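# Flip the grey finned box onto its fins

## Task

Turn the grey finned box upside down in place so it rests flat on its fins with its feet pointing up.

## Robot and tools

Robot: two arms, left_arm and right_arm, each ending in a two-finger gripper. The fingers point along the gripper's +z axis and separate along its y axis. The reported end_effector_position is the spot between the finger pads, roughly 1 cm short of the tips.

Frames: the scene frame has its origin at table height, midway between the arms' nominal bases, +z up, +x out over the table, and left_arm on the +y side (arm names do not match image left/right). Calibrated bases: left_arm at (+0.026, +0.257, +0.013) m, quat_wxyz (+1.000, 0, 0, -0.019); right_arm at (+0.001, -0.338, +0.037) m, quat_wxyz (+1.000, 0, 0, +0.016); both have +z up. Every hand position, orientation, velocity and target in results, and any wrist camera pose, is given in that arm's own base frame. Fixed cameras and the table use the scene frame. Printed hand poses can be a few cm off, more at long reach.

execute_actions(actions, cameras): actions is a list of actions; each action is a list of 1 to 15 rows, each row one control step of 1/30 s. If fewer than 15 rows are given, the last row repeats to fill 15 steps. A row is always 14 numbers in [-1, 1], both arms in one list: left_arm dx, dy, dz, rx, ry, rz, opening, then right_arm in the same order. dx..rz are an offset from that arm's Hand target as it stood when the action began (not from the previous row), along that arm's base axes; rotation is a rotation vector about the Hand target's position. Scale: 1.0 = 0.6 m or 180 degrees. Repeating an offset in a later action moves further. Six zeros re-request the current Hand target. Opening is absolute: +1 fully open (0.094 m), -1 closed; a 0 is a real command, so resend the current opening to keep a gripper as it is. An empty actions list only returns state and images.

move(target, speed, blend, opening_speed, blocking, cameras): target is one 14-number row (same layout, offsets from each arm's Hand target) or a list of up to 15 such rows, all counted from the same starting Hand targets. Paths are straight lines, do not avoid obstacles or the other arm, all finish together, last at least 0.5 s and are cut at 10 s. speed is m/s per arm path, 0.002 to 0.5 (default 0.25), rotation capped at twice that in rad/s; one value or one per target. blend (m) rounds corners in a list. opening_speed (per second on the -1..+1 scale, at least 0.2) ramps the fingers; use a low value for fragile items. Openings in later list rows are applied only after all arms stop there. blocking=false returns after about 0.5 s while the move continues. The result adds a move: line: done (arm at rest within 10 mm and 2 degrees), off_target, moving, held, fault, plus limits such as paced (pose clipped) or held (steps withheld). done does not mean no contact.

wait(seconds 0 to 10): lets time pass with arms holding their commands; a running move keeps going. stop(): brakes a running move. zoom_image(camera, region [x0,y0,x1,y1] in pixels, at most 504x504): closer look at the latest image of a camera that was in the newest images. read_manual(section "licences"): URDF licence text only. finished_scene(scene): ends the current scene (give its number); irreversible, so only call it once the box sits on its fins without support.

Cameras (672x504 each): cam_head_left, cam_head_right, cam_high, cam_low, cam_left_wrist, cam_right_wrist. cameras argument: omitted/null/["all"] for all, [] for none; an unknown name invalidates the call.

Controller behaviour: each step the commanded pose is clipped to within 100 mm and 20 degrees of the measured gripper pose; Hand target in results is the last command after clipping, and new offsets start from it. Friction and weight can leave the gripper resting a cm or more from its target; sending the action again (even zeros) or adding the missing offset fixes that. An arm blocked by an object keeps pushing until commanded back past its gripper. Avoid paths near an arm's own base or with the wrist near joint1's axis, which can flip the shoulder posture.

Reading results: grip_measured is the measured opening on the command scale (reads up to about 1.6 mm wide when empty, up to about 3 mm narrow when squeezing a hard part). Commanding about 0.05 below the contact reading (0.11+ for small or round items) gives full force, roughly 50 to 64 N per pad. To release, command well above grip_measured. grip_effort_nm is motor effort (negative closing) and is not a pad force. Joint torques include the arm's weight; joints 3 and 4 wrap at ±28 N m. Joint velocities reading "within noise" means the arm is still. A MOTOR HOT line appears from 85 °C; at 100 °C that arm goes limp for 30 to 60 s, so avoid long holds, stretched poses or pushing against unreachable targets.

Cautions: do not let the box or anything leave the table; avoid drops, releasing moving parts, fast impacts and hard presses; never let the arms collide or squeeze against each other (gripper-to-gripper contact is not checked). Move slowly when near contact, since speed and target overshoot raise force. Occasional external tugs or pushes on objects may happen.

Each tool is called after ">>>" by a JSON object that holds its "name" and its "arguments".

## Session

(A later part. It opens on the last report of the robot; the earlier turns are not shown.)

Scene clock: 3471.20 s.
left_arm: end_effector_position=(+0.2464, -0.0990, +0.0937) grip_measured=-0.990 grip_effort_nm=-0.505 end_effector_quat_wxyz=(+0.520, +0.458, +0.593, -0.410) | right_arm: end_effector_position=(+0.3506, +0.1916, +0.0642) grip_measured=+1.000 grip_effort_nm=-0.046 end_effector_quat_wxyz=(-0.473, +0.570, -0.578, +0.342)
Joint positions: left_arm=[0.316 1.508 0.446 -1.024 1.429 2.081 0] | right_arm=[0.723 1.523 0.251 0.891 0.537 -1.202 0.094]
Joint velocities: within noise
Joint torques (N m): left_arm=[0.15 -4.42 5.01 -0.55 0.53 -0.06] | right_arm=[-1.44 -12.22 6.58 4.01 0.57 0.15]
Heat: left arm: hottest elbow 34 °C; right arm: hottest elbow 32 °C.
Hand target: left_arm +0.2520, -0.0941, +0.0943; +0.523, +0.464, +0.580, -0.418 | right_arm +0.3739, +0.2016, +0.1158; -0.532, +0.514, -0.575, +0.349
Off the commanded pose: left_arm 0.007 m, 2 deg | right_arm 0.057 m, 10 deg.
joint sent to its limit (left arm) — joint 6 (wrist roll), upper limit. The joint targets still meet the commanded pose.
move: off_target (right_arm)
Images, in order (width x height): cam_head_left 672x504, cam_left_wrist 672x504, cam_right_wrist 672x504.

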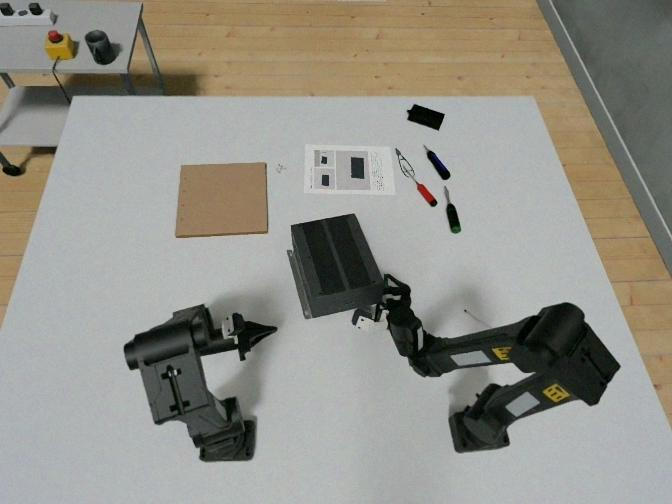

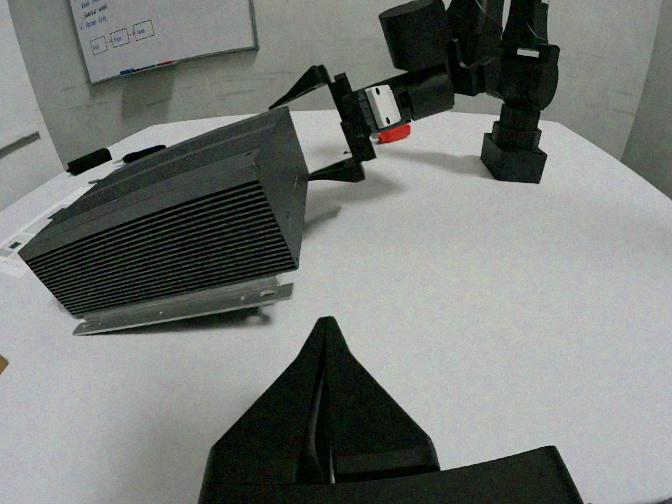

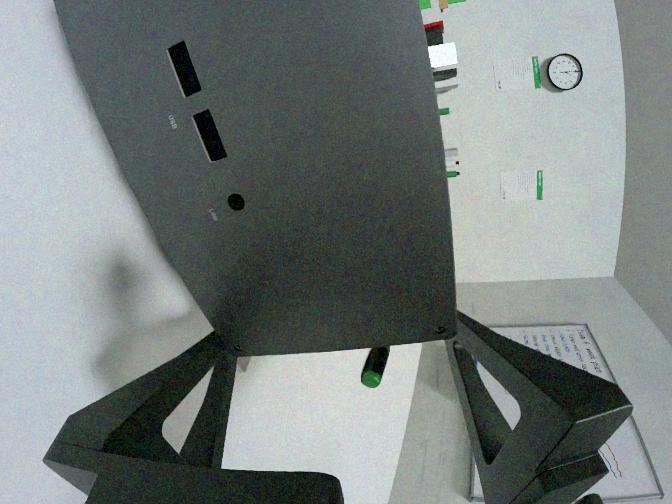

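>>> {"name": "move", "arguments": {"target": [0,0,0,0,0,0,-1, 0.004,0.0,0.045,0.0,0.0,0,1], "speed": 0.03, "cameras": ["cam_right_wrist","cam_left_wrist"]}}

>>> {"name": "zoom_image", "arguments": {"camera": "cam_right_wrist", "region": [180, 270, 320, 390]}}

>>> {"name": "zoom_image", "arguments": {"camera": "cam_left_wrist", "region": [60, 200, 340, 360]}}

Scene clock: 3534.10 s.
left_arm: end_effector_position=(+0.2464, -0.0990, +0.0937) grip_measured=-0.990 grip_effort_nm=-0.510 end_effector_quat_wxyz=(+0.520, +0.458, +0.593, -0.410) | right_arm: end_effector_position=(+0.3471, +0.1883, +0.0830) grip_measured=+1.000 grip_effort_nm=-0.046 end_effector_quat_wxyz=(-0.467, +0.575, -0.579, +0.340)
Joint positions: left_arm=[0.316 1.508 0.446 -1.024 1.429 2.081 0] | right_arm=[0.721 1.386 0.251 0.739 0.532 -1.202 0.094]
Joint velocities: within noise
Joint torques (N m): left_arm=[0.09 -4.37 5 -0.57 0.53 -0.07] | right_arm=[-2.49 -10.75 9.13 3.77 0.55 0.15]
Heat: left arm: hottest elbow 34 °C; right arm: hottest elbow 34 °C.
Hand target: left_arm +0.2520, -0.0941, +0.0943; +0.523, +0.464, +0.580, -0.418 | right_arm +0.3764, +0.2016, +0.1429; -0.532, +0.513, -0.575, +0.349
Off the commanded pose: left_arm 0.007 m, 2 deg | right_arm 0.068 m, 10 deg.
joint sent to its limit (left arm) — joint 6 (wrist roll), upper limit. The joint targets still meet the commanded pose.
move: off_target (right_arm)
Images, in order (width x height): cam_left_wrist 672x504, cam_right_wrist 672x504.

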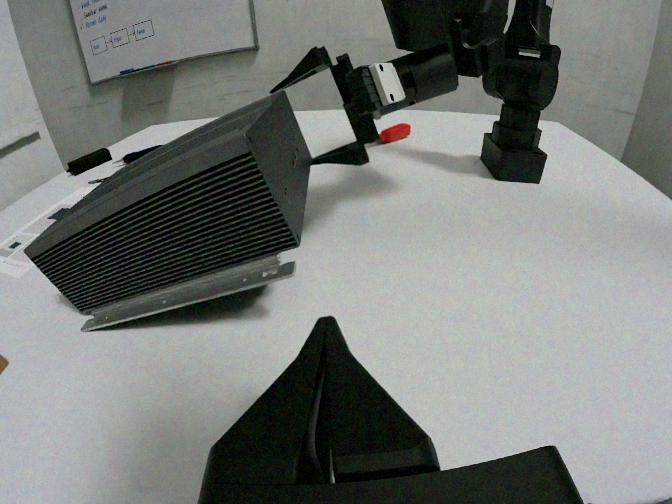

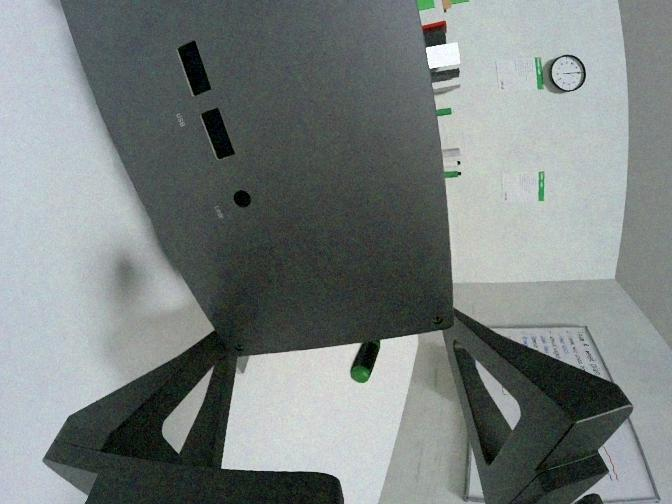

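Scaled by 3.600 from the camera's 672x504 image, which has a finer 960x720 frame.

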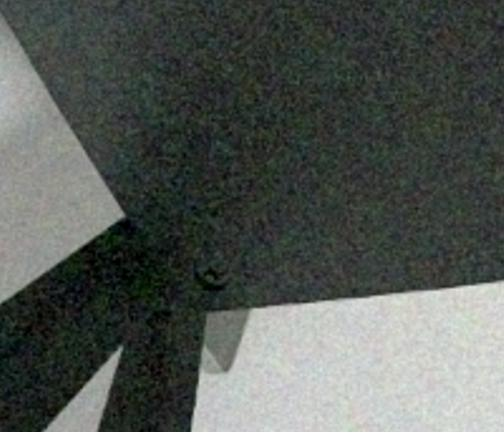

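Scaled by 1.800 from the camera's 672x504 image, which has a finer 960x720 frame.

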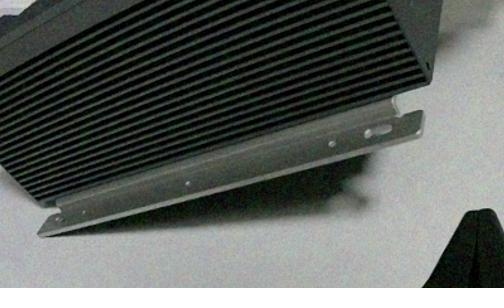

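>>> {"name": "execute_actions", "arguments": {"actions": []}}

Scene clock: 3579.07 s.
left_arm: end_effector_position=(+0.2464, -0.0990, +0.0937) grip_measured=-0.990 grip_effort_nm=-0.510 end_effector_quat_wxyz=(+0.520, +0.458, +0.593, -0.410) | right_arm: end_effector_position=(+0.3471, +0.1882, +0.0829) grip_measured=+1.000 grip_effort_nm=-0.042 end_effector_quat_wxyz=(-0.467, +0.575, -0.579, +0.340)
Joint positions: left_arm=[0.316 1.508 0.446 -1.024 1.429 2.081 0] | right_arm=[0.721 1.386 0.251 0.738 0.532 -1.202 0.094]
Joint velocities: within noise
Joint torques (N m): left_arm=[0.03 -4.25 5 -0.55 0.54 -0.07] | right_arm=[-2.55 -11.16 9.03 3.84 0.57 0.17]
Heat: left arm: hottest elbow 34 °C; right arm: hottest elbow 36 °C.
Hand target: left_arm +0.2520, -0.0941, +0.0943; +0.523, +0.464, +0.580, -0.418 | right_arm +0.3763, +0.2016, +0.1428; -0.532, +0.514, -0.575, +0.349
Tool commands: left_gripper/opening=-1.0 right_gripper/opening=+1.0
Off the commanded pose: left_arm 0.007 m, 2 deg | right_arm 0.068 m, 10 deg.

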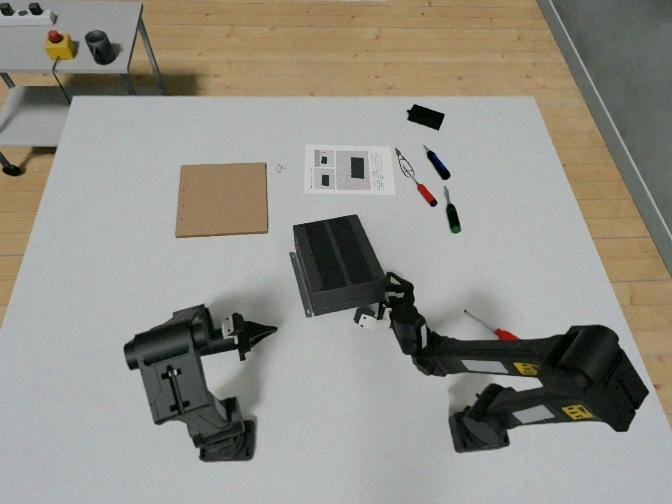

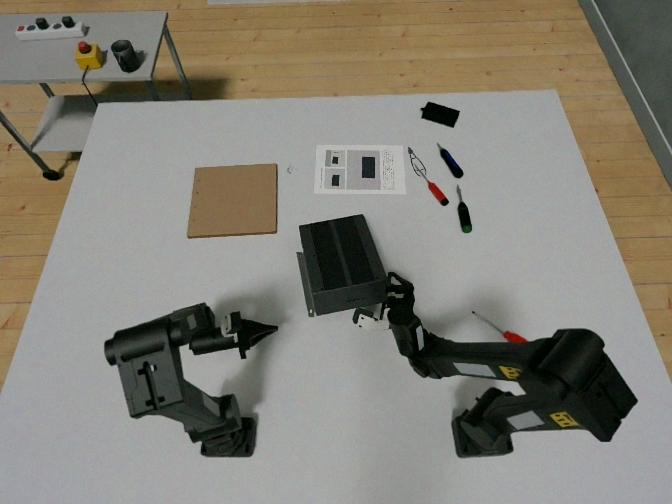

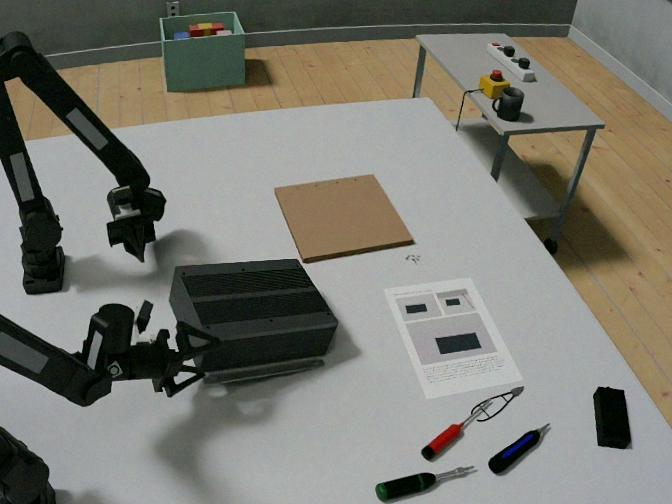

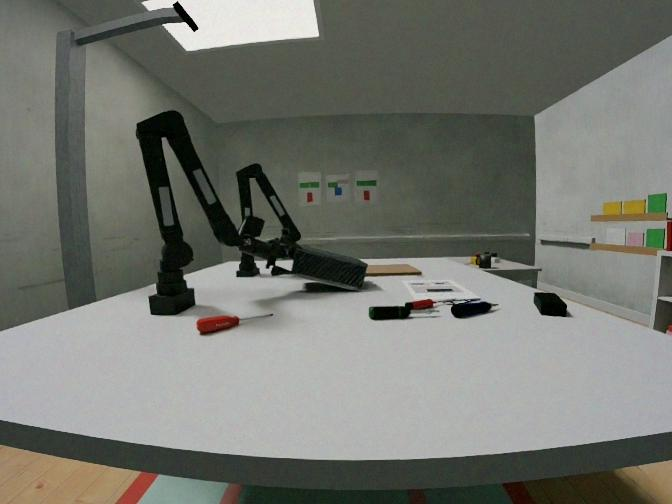

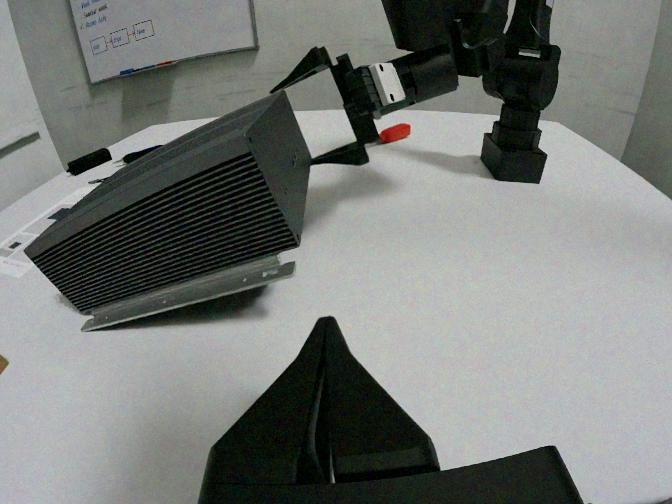

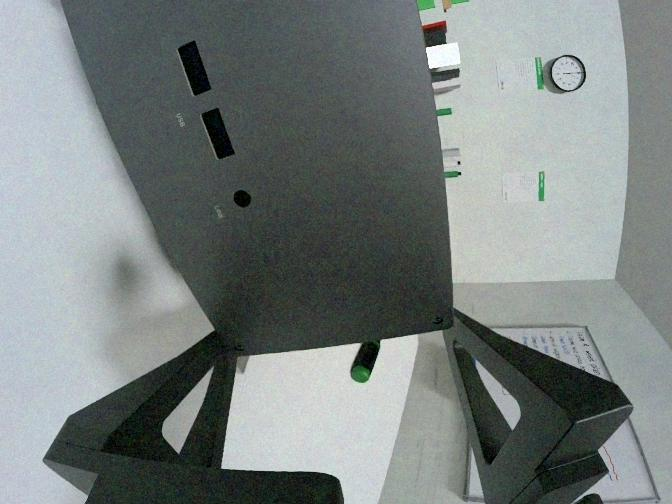

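>>> {"name": "zoom_image", "arguments": {"camera": "cam_left_wrist", "region": [20, 80, 360, 350]}}

Scaled by 1.482 from the camera's 672x504 image, which has a finer 960x720 frame.

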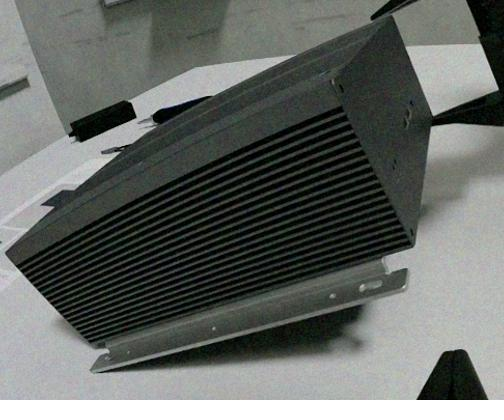

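>>> {"name": "move", "arguments": {"target": [0.0333,-0.06,0.0933,0.1073,-0.3153,0.0612,-0.35,0,0,0,0,0,0,1.0], "speed": 0.2, "cameras": ["cam_left_wrist","cam_head_left"]}}

Scene clock: 3679.47 s.
left_arm: end_effector_position=(+0.2738, -0.1274, +0.1532) grip_measured=-0.353 grip_effort_nm=0.154 end_effector_quat_wxyz=(+0.688, +0.630, +0.360, +0.008) | right_arm: end_effector_position=(+0.3473, +0.1884, +0.0847) grip_measured=+1.000 grip_effort_nm=-0.046 end_effector_quat_wxyz=(-0.469, +0.574, -0.579, +0.340)
Joint positions: left_arm=[0.112 1.13 0.088 0.91 1.149 1.184 0.03] | right_arm=[0.721 1.381 0.251 0.738 0.532 -1.202 0.094]
Joint velocities: within noise
Joint torques (N m): left_arm=[-1.61 -0.09 5.11 2.52 0.05 -0.45] | right_arm=[-2.08 -10.75 9.16 3.97 0.56 0.13]
Heat: left arm: hottest elbow 34 °C; right arm: hottest elbow 38 °C.
Hand target: left_arm +0.2720, -0.1301, +0.1502; +0.688, +0.628, +0.363, +0.000 | right_arm +0.3763, +0.2016, +0.1428; -0.532, +0.514, -0.575, +0.349
Off the commanded pose: left_arm 0.004 m, 1 deg | right_arm 0.066 m, 10 deg.
move: off_target (right_arm)
Images, in order (width x height): cam_head_left 672x504, cam_left_wrist 672x504.

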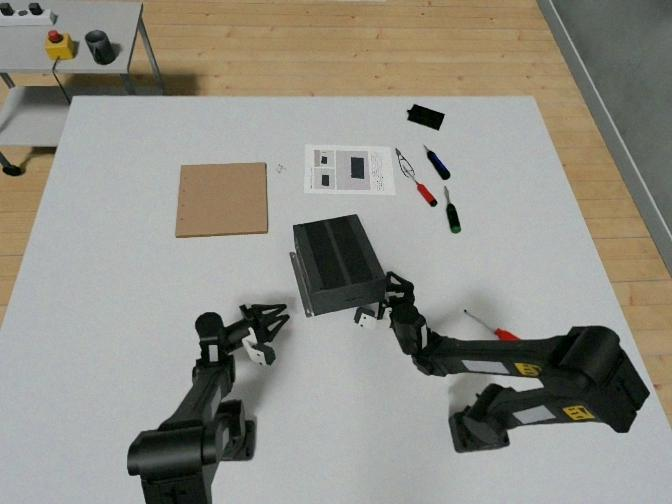

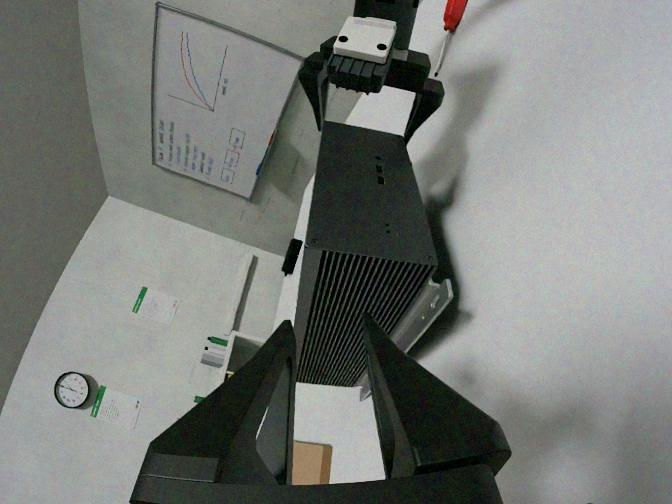

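>>> {"name": "zoom_image", "arguments": {"camera": "cam_left_wrist", "region": [290, 200, 490, 410]}}

Scaled by 2.400 from the camera's 672x504 image, which has a finer 960x720 frame.

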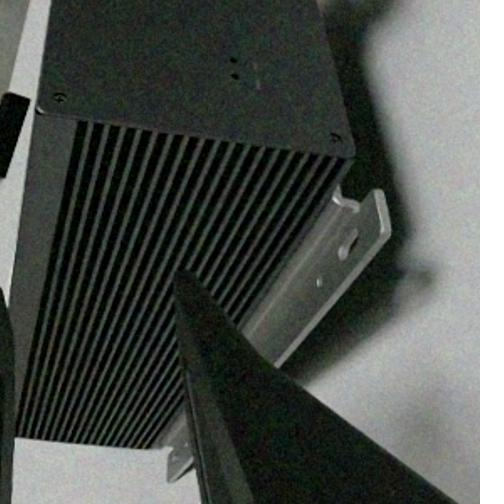

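>>> {"name": "move", "arguments": {"target": [0.0755,-0.0325,-0.1733,0.0324,-0.0802,-0.0919,-0.35,0,0,0,0,0,0,1.0], "speed": 0.12, "cameras": ["cam_left_wrist","cam_low"]}}

Scene clock: 3745.40 s.
left_arm: end_effector_position=(+0.3168, -0.1464, +0.0502) grip_measured=-0.353 grip_effort_nm=0.154 end_effector_quat_wxyz=(+0.687, +0.702, +0.189, -0.002) | right_arm: end_effector_position=(+0.3473, +0.1884, +0.0847) grip_measured=+1.000 grip_effort_nm=-0.042 end_effector_quat_wxyz=(-0.469, +0.574, -0.579, +0.340)
Joint positions: left_arm=[0.073 1.921 0.316 1.314 1.376 1.591 0.03] | right_arm=[0.721 1.381 0.251 0.738 0.532 -1.202 0.094]
Joint velocities: within noise
Joint torques (N m): left_arm=[-1.61 -5.89 1.72 2.35 0.39 -0.16] | right_arm=[-2.14 -10.99 9.1 3.74 0.59 0.13]
Heat: left arm: hottest elbow 34 °C; right arm: hottest elbow 39 °C.
Hand target: left_arm +0.3172, -0.1496, +0.0462; +0.688, +0.703, +0.180, -0.002 | right_arm +0.3763, +0.2016, +0.1428; -0.532, +0.514, -0.575, +0.349
Off the commanded pose: left_arm 0.005 m, 1 deg | right_arm 0.066 m, 10 deg.
move: off_target (right_arm)
Images, in order (width x height): cam_low 672x504, cam_left_wrist 672x504.

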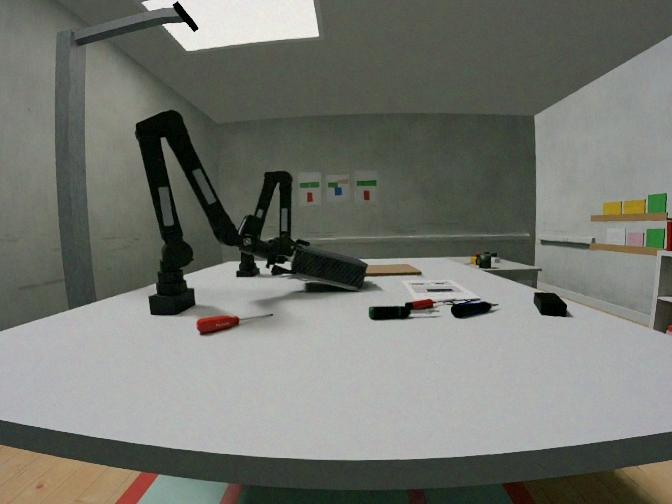

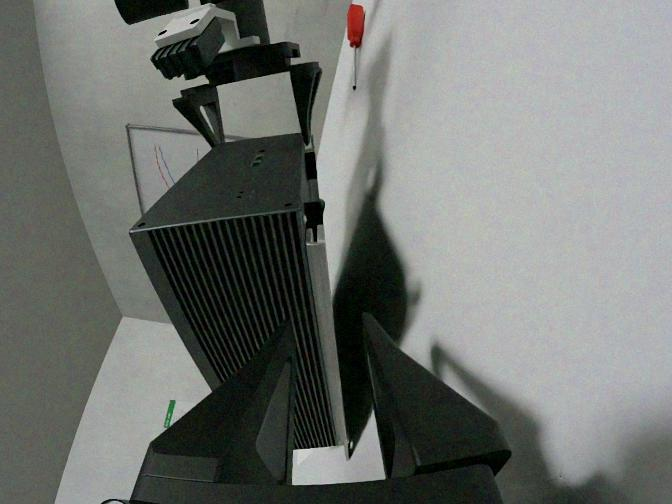

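>>> {"name": "zoom_image", "arguments": {"camera": "cam_left_wrist", "region": [240, 180, 440, 480]}}

Scaled by 1.680 from the camera's 672x504 image, which has a finer 960x720 frame.

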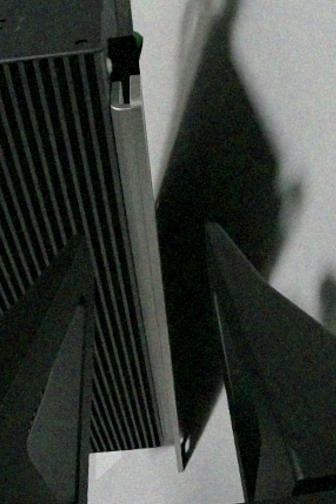

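>>> {"name": "zoom_image", "arguments": {"camera": "cam_left_wrist", "region": [280, 180, 360, 260]}}

>>> {"name": "zoom_image", "arguments": {"camera": "cam_left_wrist", "region": [300, 400, 380, 480]}}

Scaled by 6.300 from the camera's 672x504 image, which has a finer 960x720 frame.

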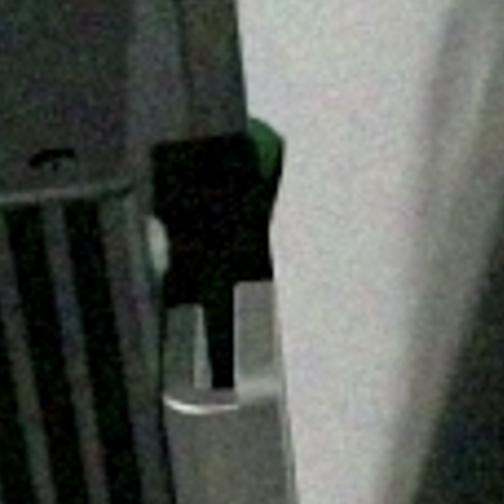

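Scaled by 6.300 from the camera's 672x504 image, which has a finer 960x720 frame.

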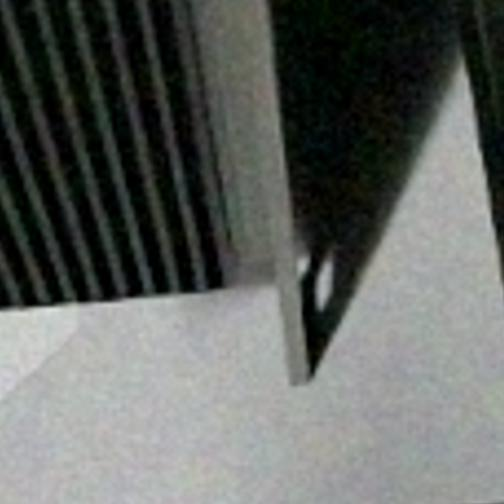

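>>> {"name": "move", "arguments": {"target": [-0.0312,-0.0377,0.0155,0,0,0,-0.35,0,0,0,0,0,0,1.0], "speed": 0.1, "cameras": ["cam_left_wrist"]}}

>>> {"name": "zoom_image", "arguments": {"camera": "cam_left_wrist", "region": [240, 180, 440, 480]}}

Scene clock: 3801.53 s.
left_arm: end_effector_position=(+0.3023, -0.1693, +0.0584) grip_measured=-0.353 grip_effort_nm=0.154 end_effector_quat_wxyz=(+0.688, +0.704, +0.176, +0.007) | right_arm: end_effector_position=(+0.3473, +0.1884, +0.0847) grip_measured=+1.000 grip_effort_nm=-0.046 end_effector_quat_wxyz=(-0.469, +0.574, -0.579, +0.340)
Joint positions: left_arm=[-0.011 1.921 0.274 1.449 1.301 1.526 0.03] | right_arm=[0.721 1.381 0.251 0.738 0.532 -1.202 0.094]
Joint velocities: within noise
Joint torques (N m): left_arm=[-1.61 -6.3 0.38 2.25 0.1 -0.39] | right_arm=[-2.2 -10.58 9.14 3.92 0.61 0.13]
Heat: left arm: hottest elbow 33 °C; right arm: hottest elbow 39 °C.
Hand target: left_arm +0.2985, -0.1722, +0.0556; +0.688, +0.703, +0.179, -0.002 | right_arm +0.3763, +0.2016, +0.1428; -0.532, +0.514, -0.575, +0.349
Off the commanded pose: left_arm 0.006 m, 1 deg | right_arm 0.066 m, 10 deg.
move: off_target (right_arm)
Images, in order (width x height): cam_left_wrist 672x504.

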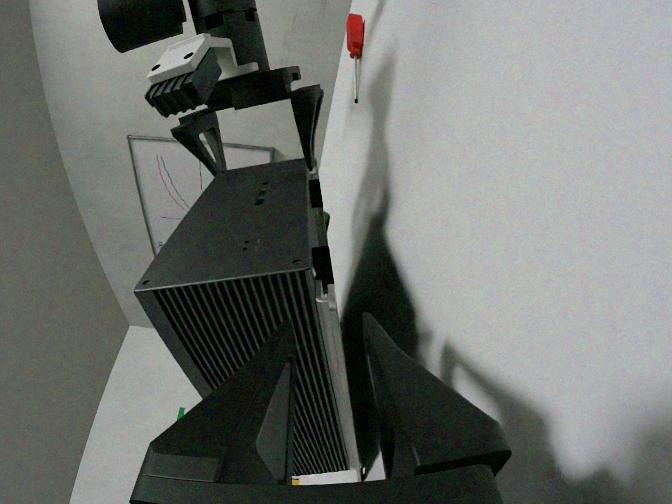

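Scaled by 1.680 from the camera's 672x504 image, which has a finer 960x720 frame.

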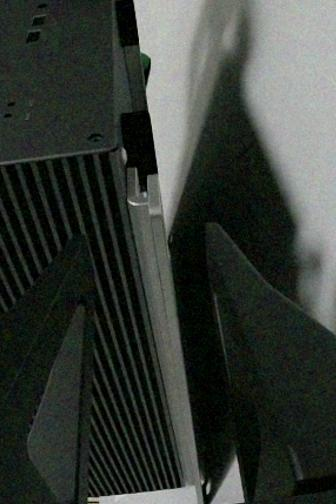

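>>> {"name": "move", "arguments": {"target": [0.025,-0.0407,-0.0068,-0.0036,0.014,0.0008,-0.35,0,0,0,0,0,0,1.0], "speed": 0.06, "cameras": ["cam_left_wrist"]}}

>>> {"name": "zoom_image", "arguments": {"camera": "cam_left_wrist", "region": [240, 180, 440, 480]}}

Scene clock: 3864.50 s.
left_arm: end_effector_position=(+0.3121, -0.1920, +0.0553) grip_measured=-0.353 grip_effort_nm=0.154 end_effector_quat_wxyz=(+0.687, +0.699, +0.196, -0.011) | right_arm: end_effector_position=(+0.3477, +0.1866, +0.0838) grip_measured=+1.000 grip_effort_nm=-0.046 end_effector_quat_wxyz=(-0.466, +0.574, -0.580, +0.341)
Joint positions: left_arm=[-0.095 1.949 0.304 1.487 1.215 1.43 0.03] | right_arm=[0.717 1.381 0.251 0.734 0.534 -1.202 0.094]
Joint velocities: within noise
Joint torques (N m): left_arm=[-2.08 -6.24 1.7 2.44 0.02 -0.41] | right_arm=[-2.43 -9.88 9.13 3.84 0.48 0.14]
Heat: left arm: hottest elbow 32 °C; right arm: hottest elbow 40 °C.
Hand target: left_arm +0.3134, -0.1967, +0.0514; +0.688, +0.699, +0.195, -0.017 | right_arm +0.3763, +0.2016, +0.1428; -0.532, +0.514, -0.575, +0.349
Off the commanded pose: left_arm 0.006 m, 1 deg | right_arm 0.067 m, 10 deg.
move: off_target (right_arm)
Images, in order (width x height): cam_left_wrist 672x504.

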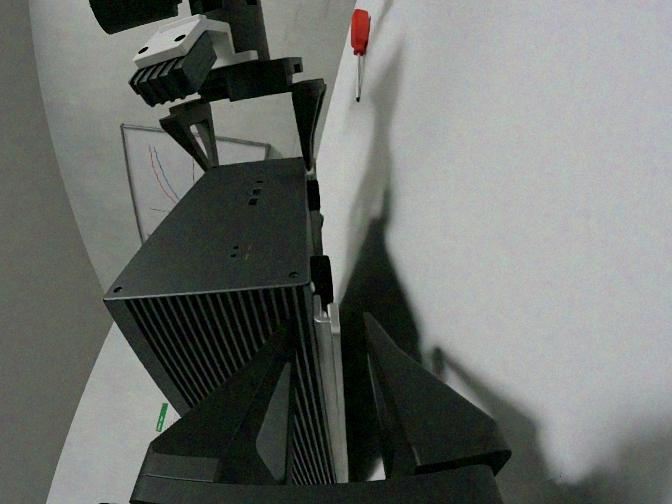

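Scaled by 1.680 from the camera's 672x504 image, which has a finer 960x720 frame.

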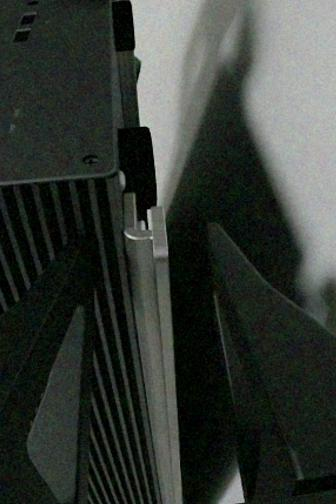

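>>> {"name": "move", "arguments": {"target": [-0.004,0.0287,0,0,0,0,-0.35,0,0,0,0,0,0,1.0], "speed": 0.05, "cameras": ["cam_left_wrist"]}}

>>> {"name": "zoom_image", "arguments": {"camera": "cam_left_wrist", "region": [240, 180, 440, 480]}}

Scene clock: 3923.40 s.
left_arm: end_effector_position=(+0.3105, -0.1823, +0.0568) grip_measured=-0.353 grip_effort_nm=0.159 end_effector_quat_wxyz=(+0.690, +0.698, +0.191, -0.017) | right_arm: end_effector_position=(+0.3477, +0.1866, +0.0838) grip_measured=+1.000 grip_effort_nm=-0.046 end_effector_quat_wxyz=(-0.466, +0.574, -0.580, +0.341)
Joint positions: left_arm=[-0.056 1.949 0.304 1.488 1.269 1.429 0.03] | right_arm=[0.717 1.381 0.251 0.734 0.534 -1.202 0.094]
Joint velocities: within noise
Joint torques (N m): left_arm=[0.03 -6.71 0.9 1.55 0.33 -0.15] | right_arm=[-2.14 -10.75 9.16 3.86 0.52 0.13]
Heat: left arm: hottest elbow 32 °C; right arm: hottest elbow 40 °C.
Hand target: left_arm +0.3110, -0.1794, +0.0515; +0.688, +0.699, +0.195, -0.017 | right_arm +0.3763, +0.2017, +0.1428; -0.532, +0.514, -0.575, +0.349
Off the commanded pose: left_arm 0.006 m, 1 deg | right_arm 0.067 m, 10 deg.
move: off_target (right_arm)
Images, in order (width x height): cam_left_wrist 672x504.

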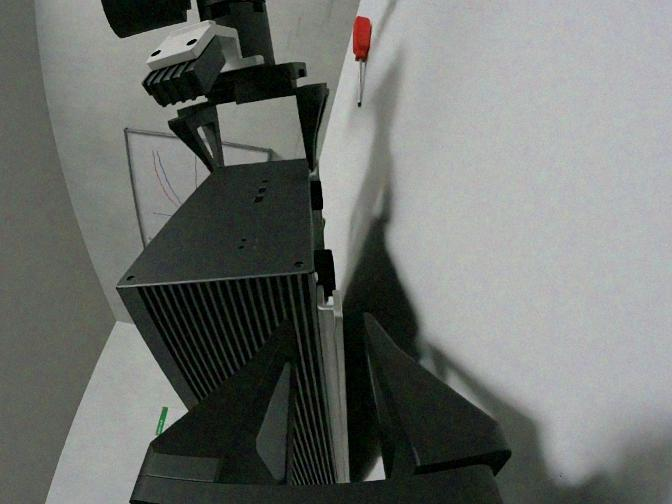

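Scaled by 1.680 from the camera's 672x504 image, which has a finer 960x720 frame.

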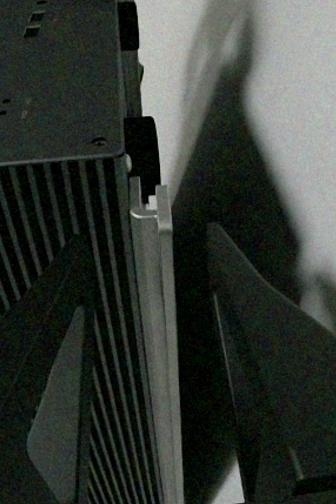

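>>> {"name": "move", "arguments": {"target": [0,0,-0.005,0,0,0,-1.0,0,0,0,0,0,0,1.0], "speed": 0.05, "opening_speed": 0.3, "cameras": ["cam_left_wrist"]}}

Scene clock: 3943.23 s.
left_arm: end_effector_position=(+0.3094, -0.1823, +0.0530) grip_measured=-0.963 grip_effort_nm=-0.965 end_effector_quat_wxyz=(+0.689, +0.699, +0.190, -0.017) | right_arm: end_effector_position=(+0.3478, +0.1867, +0.0844) grip_measured=+1.000 grip_effort_nm=-0.046 end_effector_quat_wxyz=(-0.467, +0.574, -0.580, +0.341)
Joint positions: left_arm=[-0.056 1.961 0.304 1.488 1.27 1.444 0.002] | right_arm=[0.717 1.379 0.251 0.734 0.534 -1.202 0.094]
Joint velocities: within noise
Joint torques (N m): left_arm=[-0.03 -6.48 1.03 1.95 0.28 -0.26] | right_arm=[-1.55 -10.17 9.07 3.85 0.5 0.15]
Heat: left arm: hottest elbow 32 °C; right arm: hottest elbow 40 °C.
Hand target: left_arm +0.3110, -0.1795, +0.0484; +0.688, +0.699, +0.195, -0.017 | right_arm +0.3763, +0.2017, +0.1427; -0.532, +0.514, -0.575, +0.349
Off the commanded pose: left_arm 0.006 m, 1 deg | right_arm 0.067 m, 10 deg.
move: off_target (right_arm)
Images, in order (width x height): cam_left_wrist 672x504.

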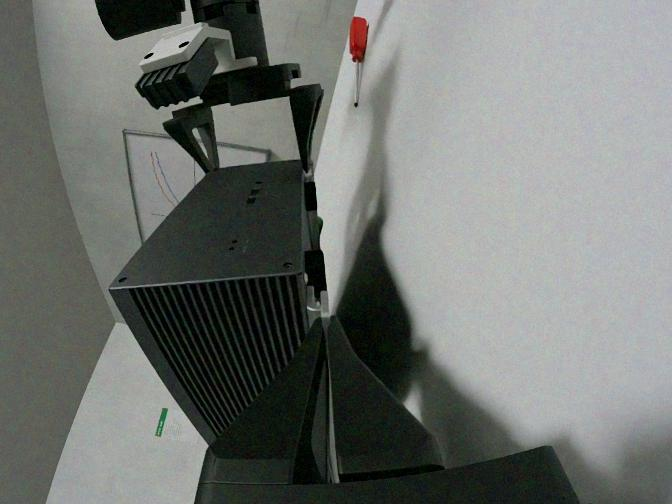

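>>> {"name": "execute_actions", "arguments": {"actions": [], "cameras": ["cam_right_wrist","cam_high"]}}

>>> {"name": "zoom_image", "arguments": {"camera": "cam_right_wrist", "region": [380, 240, 540, 400]}}

>>> {"name": "zoom_image", "arguments": {"camera": "cam_high", "region": [80, 230, 380, 420]}}

Scene clock: 4017.37 s.
left_arm: end_effector_position=(+0.3094, -0.1823, +0.0530) grip_measured=-0.966 grip_effort_nm=-1.009 end_effector_quat_wxyz=(+0.689, +0.699, +0.189, -0.016) | right_arm: end_effector_position=(+0.3478, +0.1867, +0.0844) grip_measured=+1.000 grip_effort_nm=-0.046 end_effector_quat_wxyz=(-0.467, +0.574, -0.580, +0.341)
Joint positions: left_arm=[-0.056 1.961 0.304 1.488 1.27 1.444 0.002] | right_arm=[0.717 1.379 0.251 0.734 0.534 -1.202 0.094]
Joint velocities: within noise
Joint torques (N m): left_arm=[0.15 -6.48 0.98 1.95 0.28 -0.29] | right_arm=[-2.2 -10.87 9.03 3.97 0.51 0.15]
Heat: left arm: hottest elbow 31 °C; right arm: hottest elbow 41 °C.
Hand target: left_arm +0.3110, -0.1795, +0.0484; +0.688, +0.699, +0.195, -0.017 | right_arm +0.3763, +0.2017, +0.1427; -0.532, +0.514, -0.575, +0.349
Tool commands: left_gripper/opening=-1.0 right_gripper/opening=+1.0
Off the commanded pose: left_arm 0.006 m, 1 deg | right_arm 0.067 m, 10 deg.
Images, in order (width x height): cam_high 672x504, cam_right_wrist 672x504.

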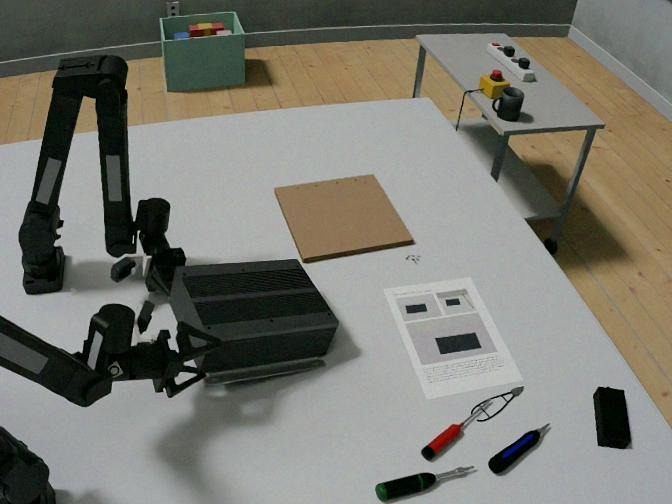

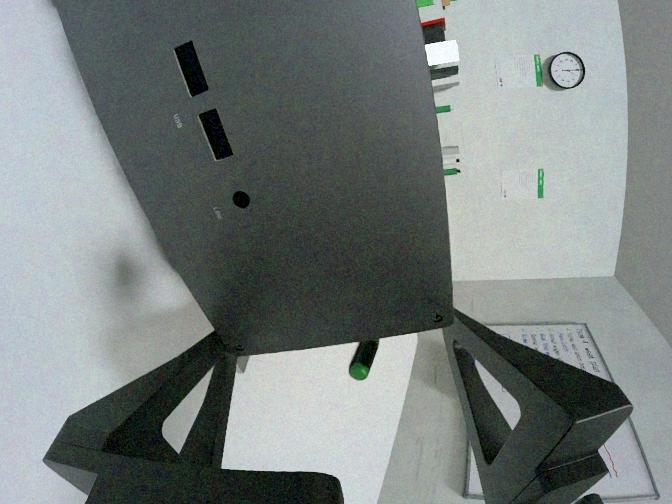

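Scaled by 3.150 from the camera's 672x504 image, which has a finer 960x720 frame.

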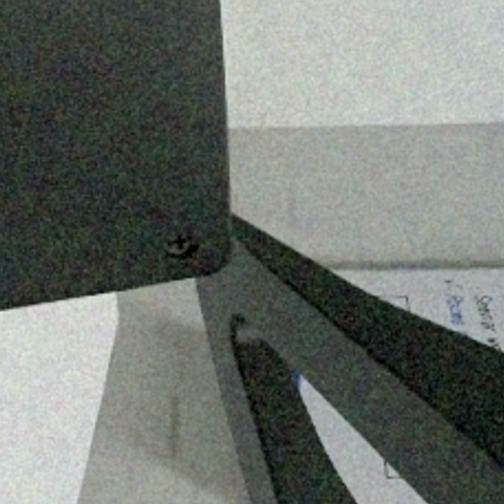

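Scaled by 1.680.

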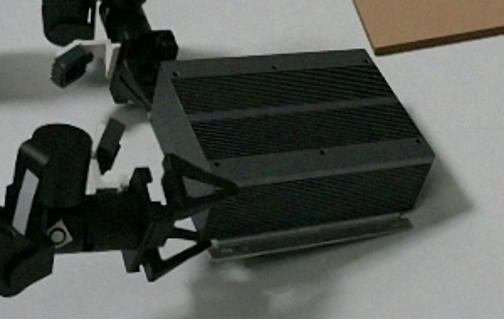

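>>> {"name": "move", "arguments": {"target": [0,0,0,0,0,0,-1.0,0,0,0,0,0,0,0.75], "speed": 0.05, "opening_speed": 0.2, "cameras": ["cam_right_wrist","cam_left_wrist"]}}

Scene clock: 4026.07 s.
left_arm: end_effector_position=(+0.3094, -0.1819, +0.0532) grip_measured=-0.966 grip_effort_nm=-1.009 end_effector_quat_wxyz=(+0.689, +0.699, +0.189, -0.016) | right_arm: end_effector_position=(+0.3475, +0.1865, +0.0837) grip_measured=+0.879 grip_effort_nm=-1.043 end_effector_quat_wxyz=(-0.466, +0.574, -0.581, +0.341)
Joint positions: left_arm=[-0.055 1.961 0.304 1.489 1.272 1.444 0.002] | right_arm=[0.717 1.379 0.251 0.73 0.533 -1.201 0.088]
Joint velocities: within noise
Joint torques (N m): left_arm=[-0.15 -6.53 0.98 1.94 0.2 -0.27] | right_arm=[-1.85 -9.76 9.09 4.25 0.56 0.13]
Heat: left arm: hottest elbow 31 °C; right arm: hottest elbow 41 °C.
Hand target: left_arm +0.3110, -0.1795, +0.0484; +0.688, +0.699, +0.195, -0.017 | right_arm +0.3763, +0.2016, +0.1427; -0.532, +0.514, -0.575, +0.349
Off the commanded pose: left_arm 0.006 m, 1 deg | right_arm 0.067 m, 10 deg.
move: off_target (right_arm)
Images, in order (width x height): cam_left_wrist 672x504, cam_right_wrist 672x504.

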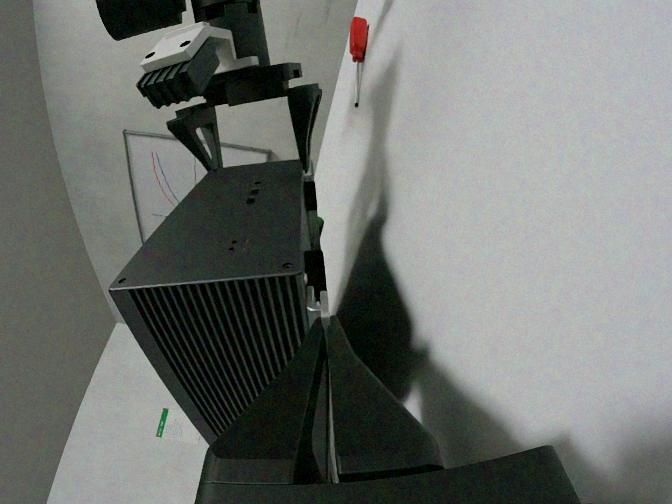

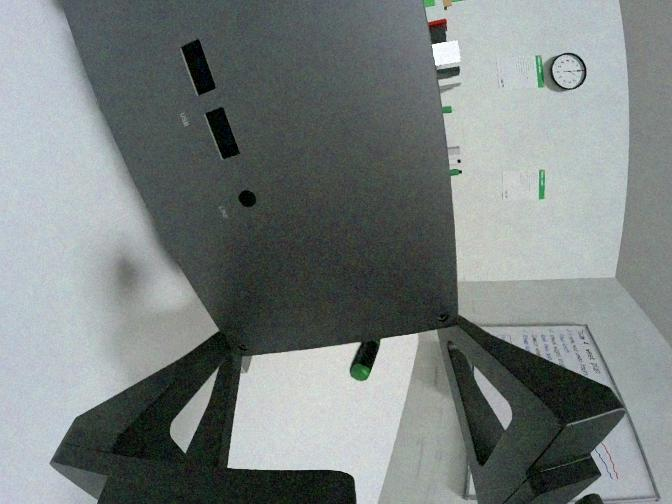

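>>> {"name": "move", "arguments": {"target": [-0.0313,-0.0081,0.0753,-0.0112,0.0430,0,-1.0,-0.0182,-0.0034,0.0510,-0.0083,0.0437,0,0.75], "speed": 0.05, "cameras": ["cam_right_wrist","cam_left_wrist","cam_high"]}}

Scene clock: 4150.13 s.
left_arm: end_effector_position=(+0.2988, -0.1848, +0.0883) grip_measured=-0.966 grip_effort_nm=-1.013 end_effector_quat_wxyz=(+0.685, +0.685, +0.241, -0.063) | right_arm: end_effector_position=(+0.3367, +0.1819, +0.1125) grip_measured=+0.753 grip_effort_nm=-0.173 end_effector_quat_wxyz=(-0.427, +0.590, -0.611, +0.309)
Joint positions: left_arm=[-0.069 1.75 0.253 1.326 1.251 1.303 0.002] | right_arm=[0.717 1.107 0.311 0.261 0.509 -1.114 0.082]
Joint velocities: within noise
Joint torques (N m): left_arm=[-0.73 -8.59 0.72 1.73 0.49 -0.43] | right_arm=[-0.91 -7.06 12.75 2.81 1.11 0.09]
Heat: left arm: hottest elbow 31 °C; right arm: hottest elbow 42 °C.
Hand target: left_arm +0.2923, -0.1844, +0.0936; +0.686, +0.684, +0.241, -0.068 | right_arm +0.3654, +0.1996, +0.1734; -0.485, +0.543, -0.606, +0.321
Off the commanded pose: left_arm 0.008 m, 1 deg | right_arm 0.070 m, 9 deg.
move: off_target (right_arm)
Images, in order (width x height): cam_high 672x504, cam_left_wrist 672x504, cam_right_wrist 672x504.

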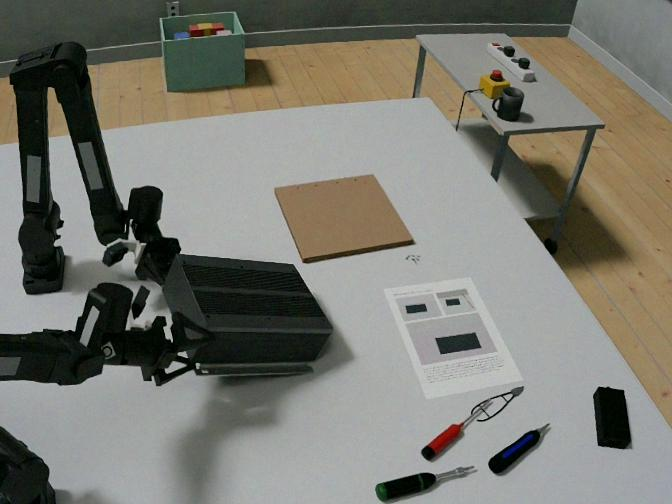

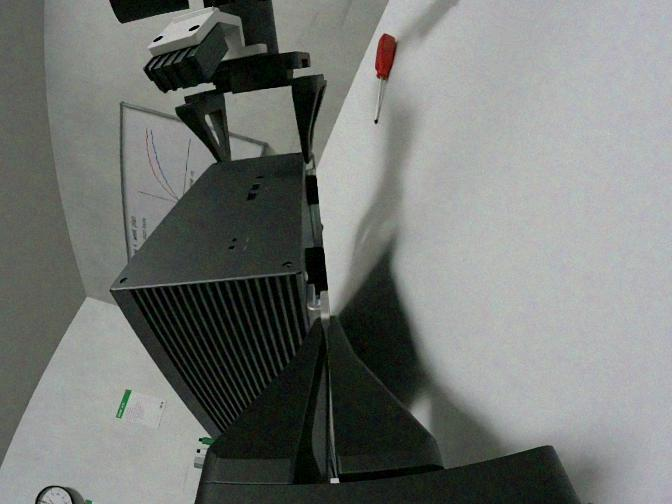

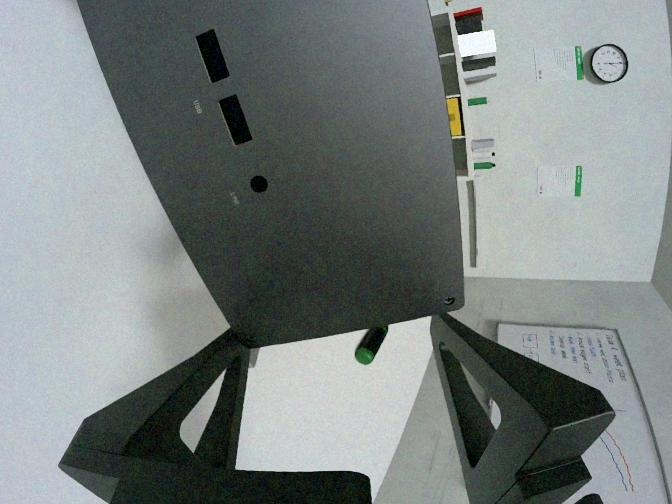

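>>> {"name": "zoom_image", "arguments": {"camera": "cam_right_wrist", "region": [200, 260, 290, 380]}}

>>> {"name": "zoom_image", "arguments": {"camera": "cam_right_wrist", "region": [400, 260, 490, 380]}}

Scaled by 4.200 from the camera's 672x504 image, which has a finer 960x720 frame.

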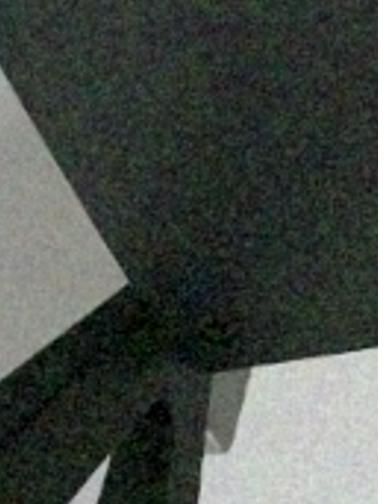

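Scaled by 4.200 from the camera's 672x504 image, which has a finer 960x720 frame.

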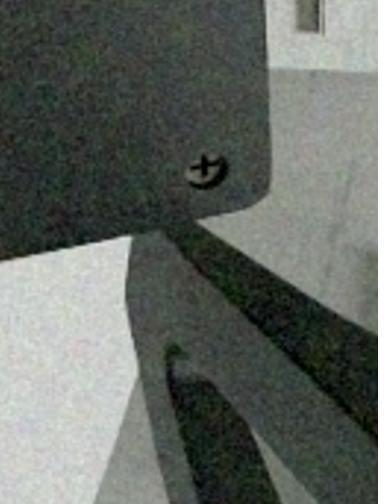

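>>> {"name": "move", "arguments": {"target": [0,0,0.0333,0,0,0,-1.0,0.0033,0.0362,-0.02,0,0,0,1.0], "speed": 0.04, "opening_speed": 0.4, "cameras": ["cam_right_wrist","cam_left_wrist"]}}

Scene clock: 4204.50 s.
left_arm: end_effector_position=(+0.2968, -0.1837, +0.0975) grip_measured=-0.966 grip_effort_nm=-1.009 end_effector_quat_wxyz=(+0.677, +0.683, +0.263, -0.074) | right_arm: end_effector_position=(+0.3451, +0.1922, +0.1219) grip_measured=+0.999 grip_effort_nm=0.056 end_effector_quat_wxyz=(-0.433, +0.575, -0.611, +0.330)
Joint positions: left_arm=[-0.069 1.646 0.241 1.183 1.235 1.303 0.002] | right_arm=[0.751 1.15 0.343 0.297 0.582 -1.108 0.094]
Joint velocities: within noise
Joint torques (N m): left_arm=[-0.79 -9.7 2.28 2.37 1.14 -0.4] | right_arm=[0.91 -3.49 11.99 3.66 0.08 0.29]
Heat: left arm: hottest elbow 31 °C; right arm: hottest elbow 47 °C.
Hand target: left_arm +0.2923, -0.1843, +0.1136; +0.686, +0.684, +0.241, -0.068 | right_arm +0.3674, +0.2212, +0.1613; -0.485, +0.543, -0.606, +0.321
Off the commanded pose: left_arm 0.017 m, 3 deg | right_arm 0.054 m, 7 deg.
move: off_target (left_arm, right_arm)
Images, in order (width x height): cam_left_wrist 672x504, cam_right_wrist 672x504.

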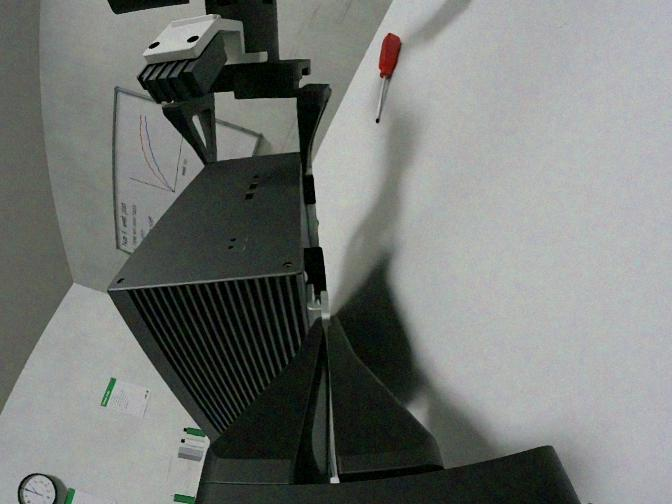

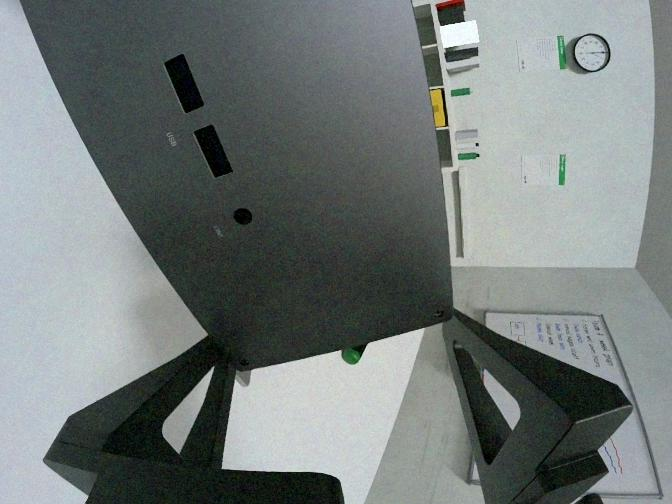

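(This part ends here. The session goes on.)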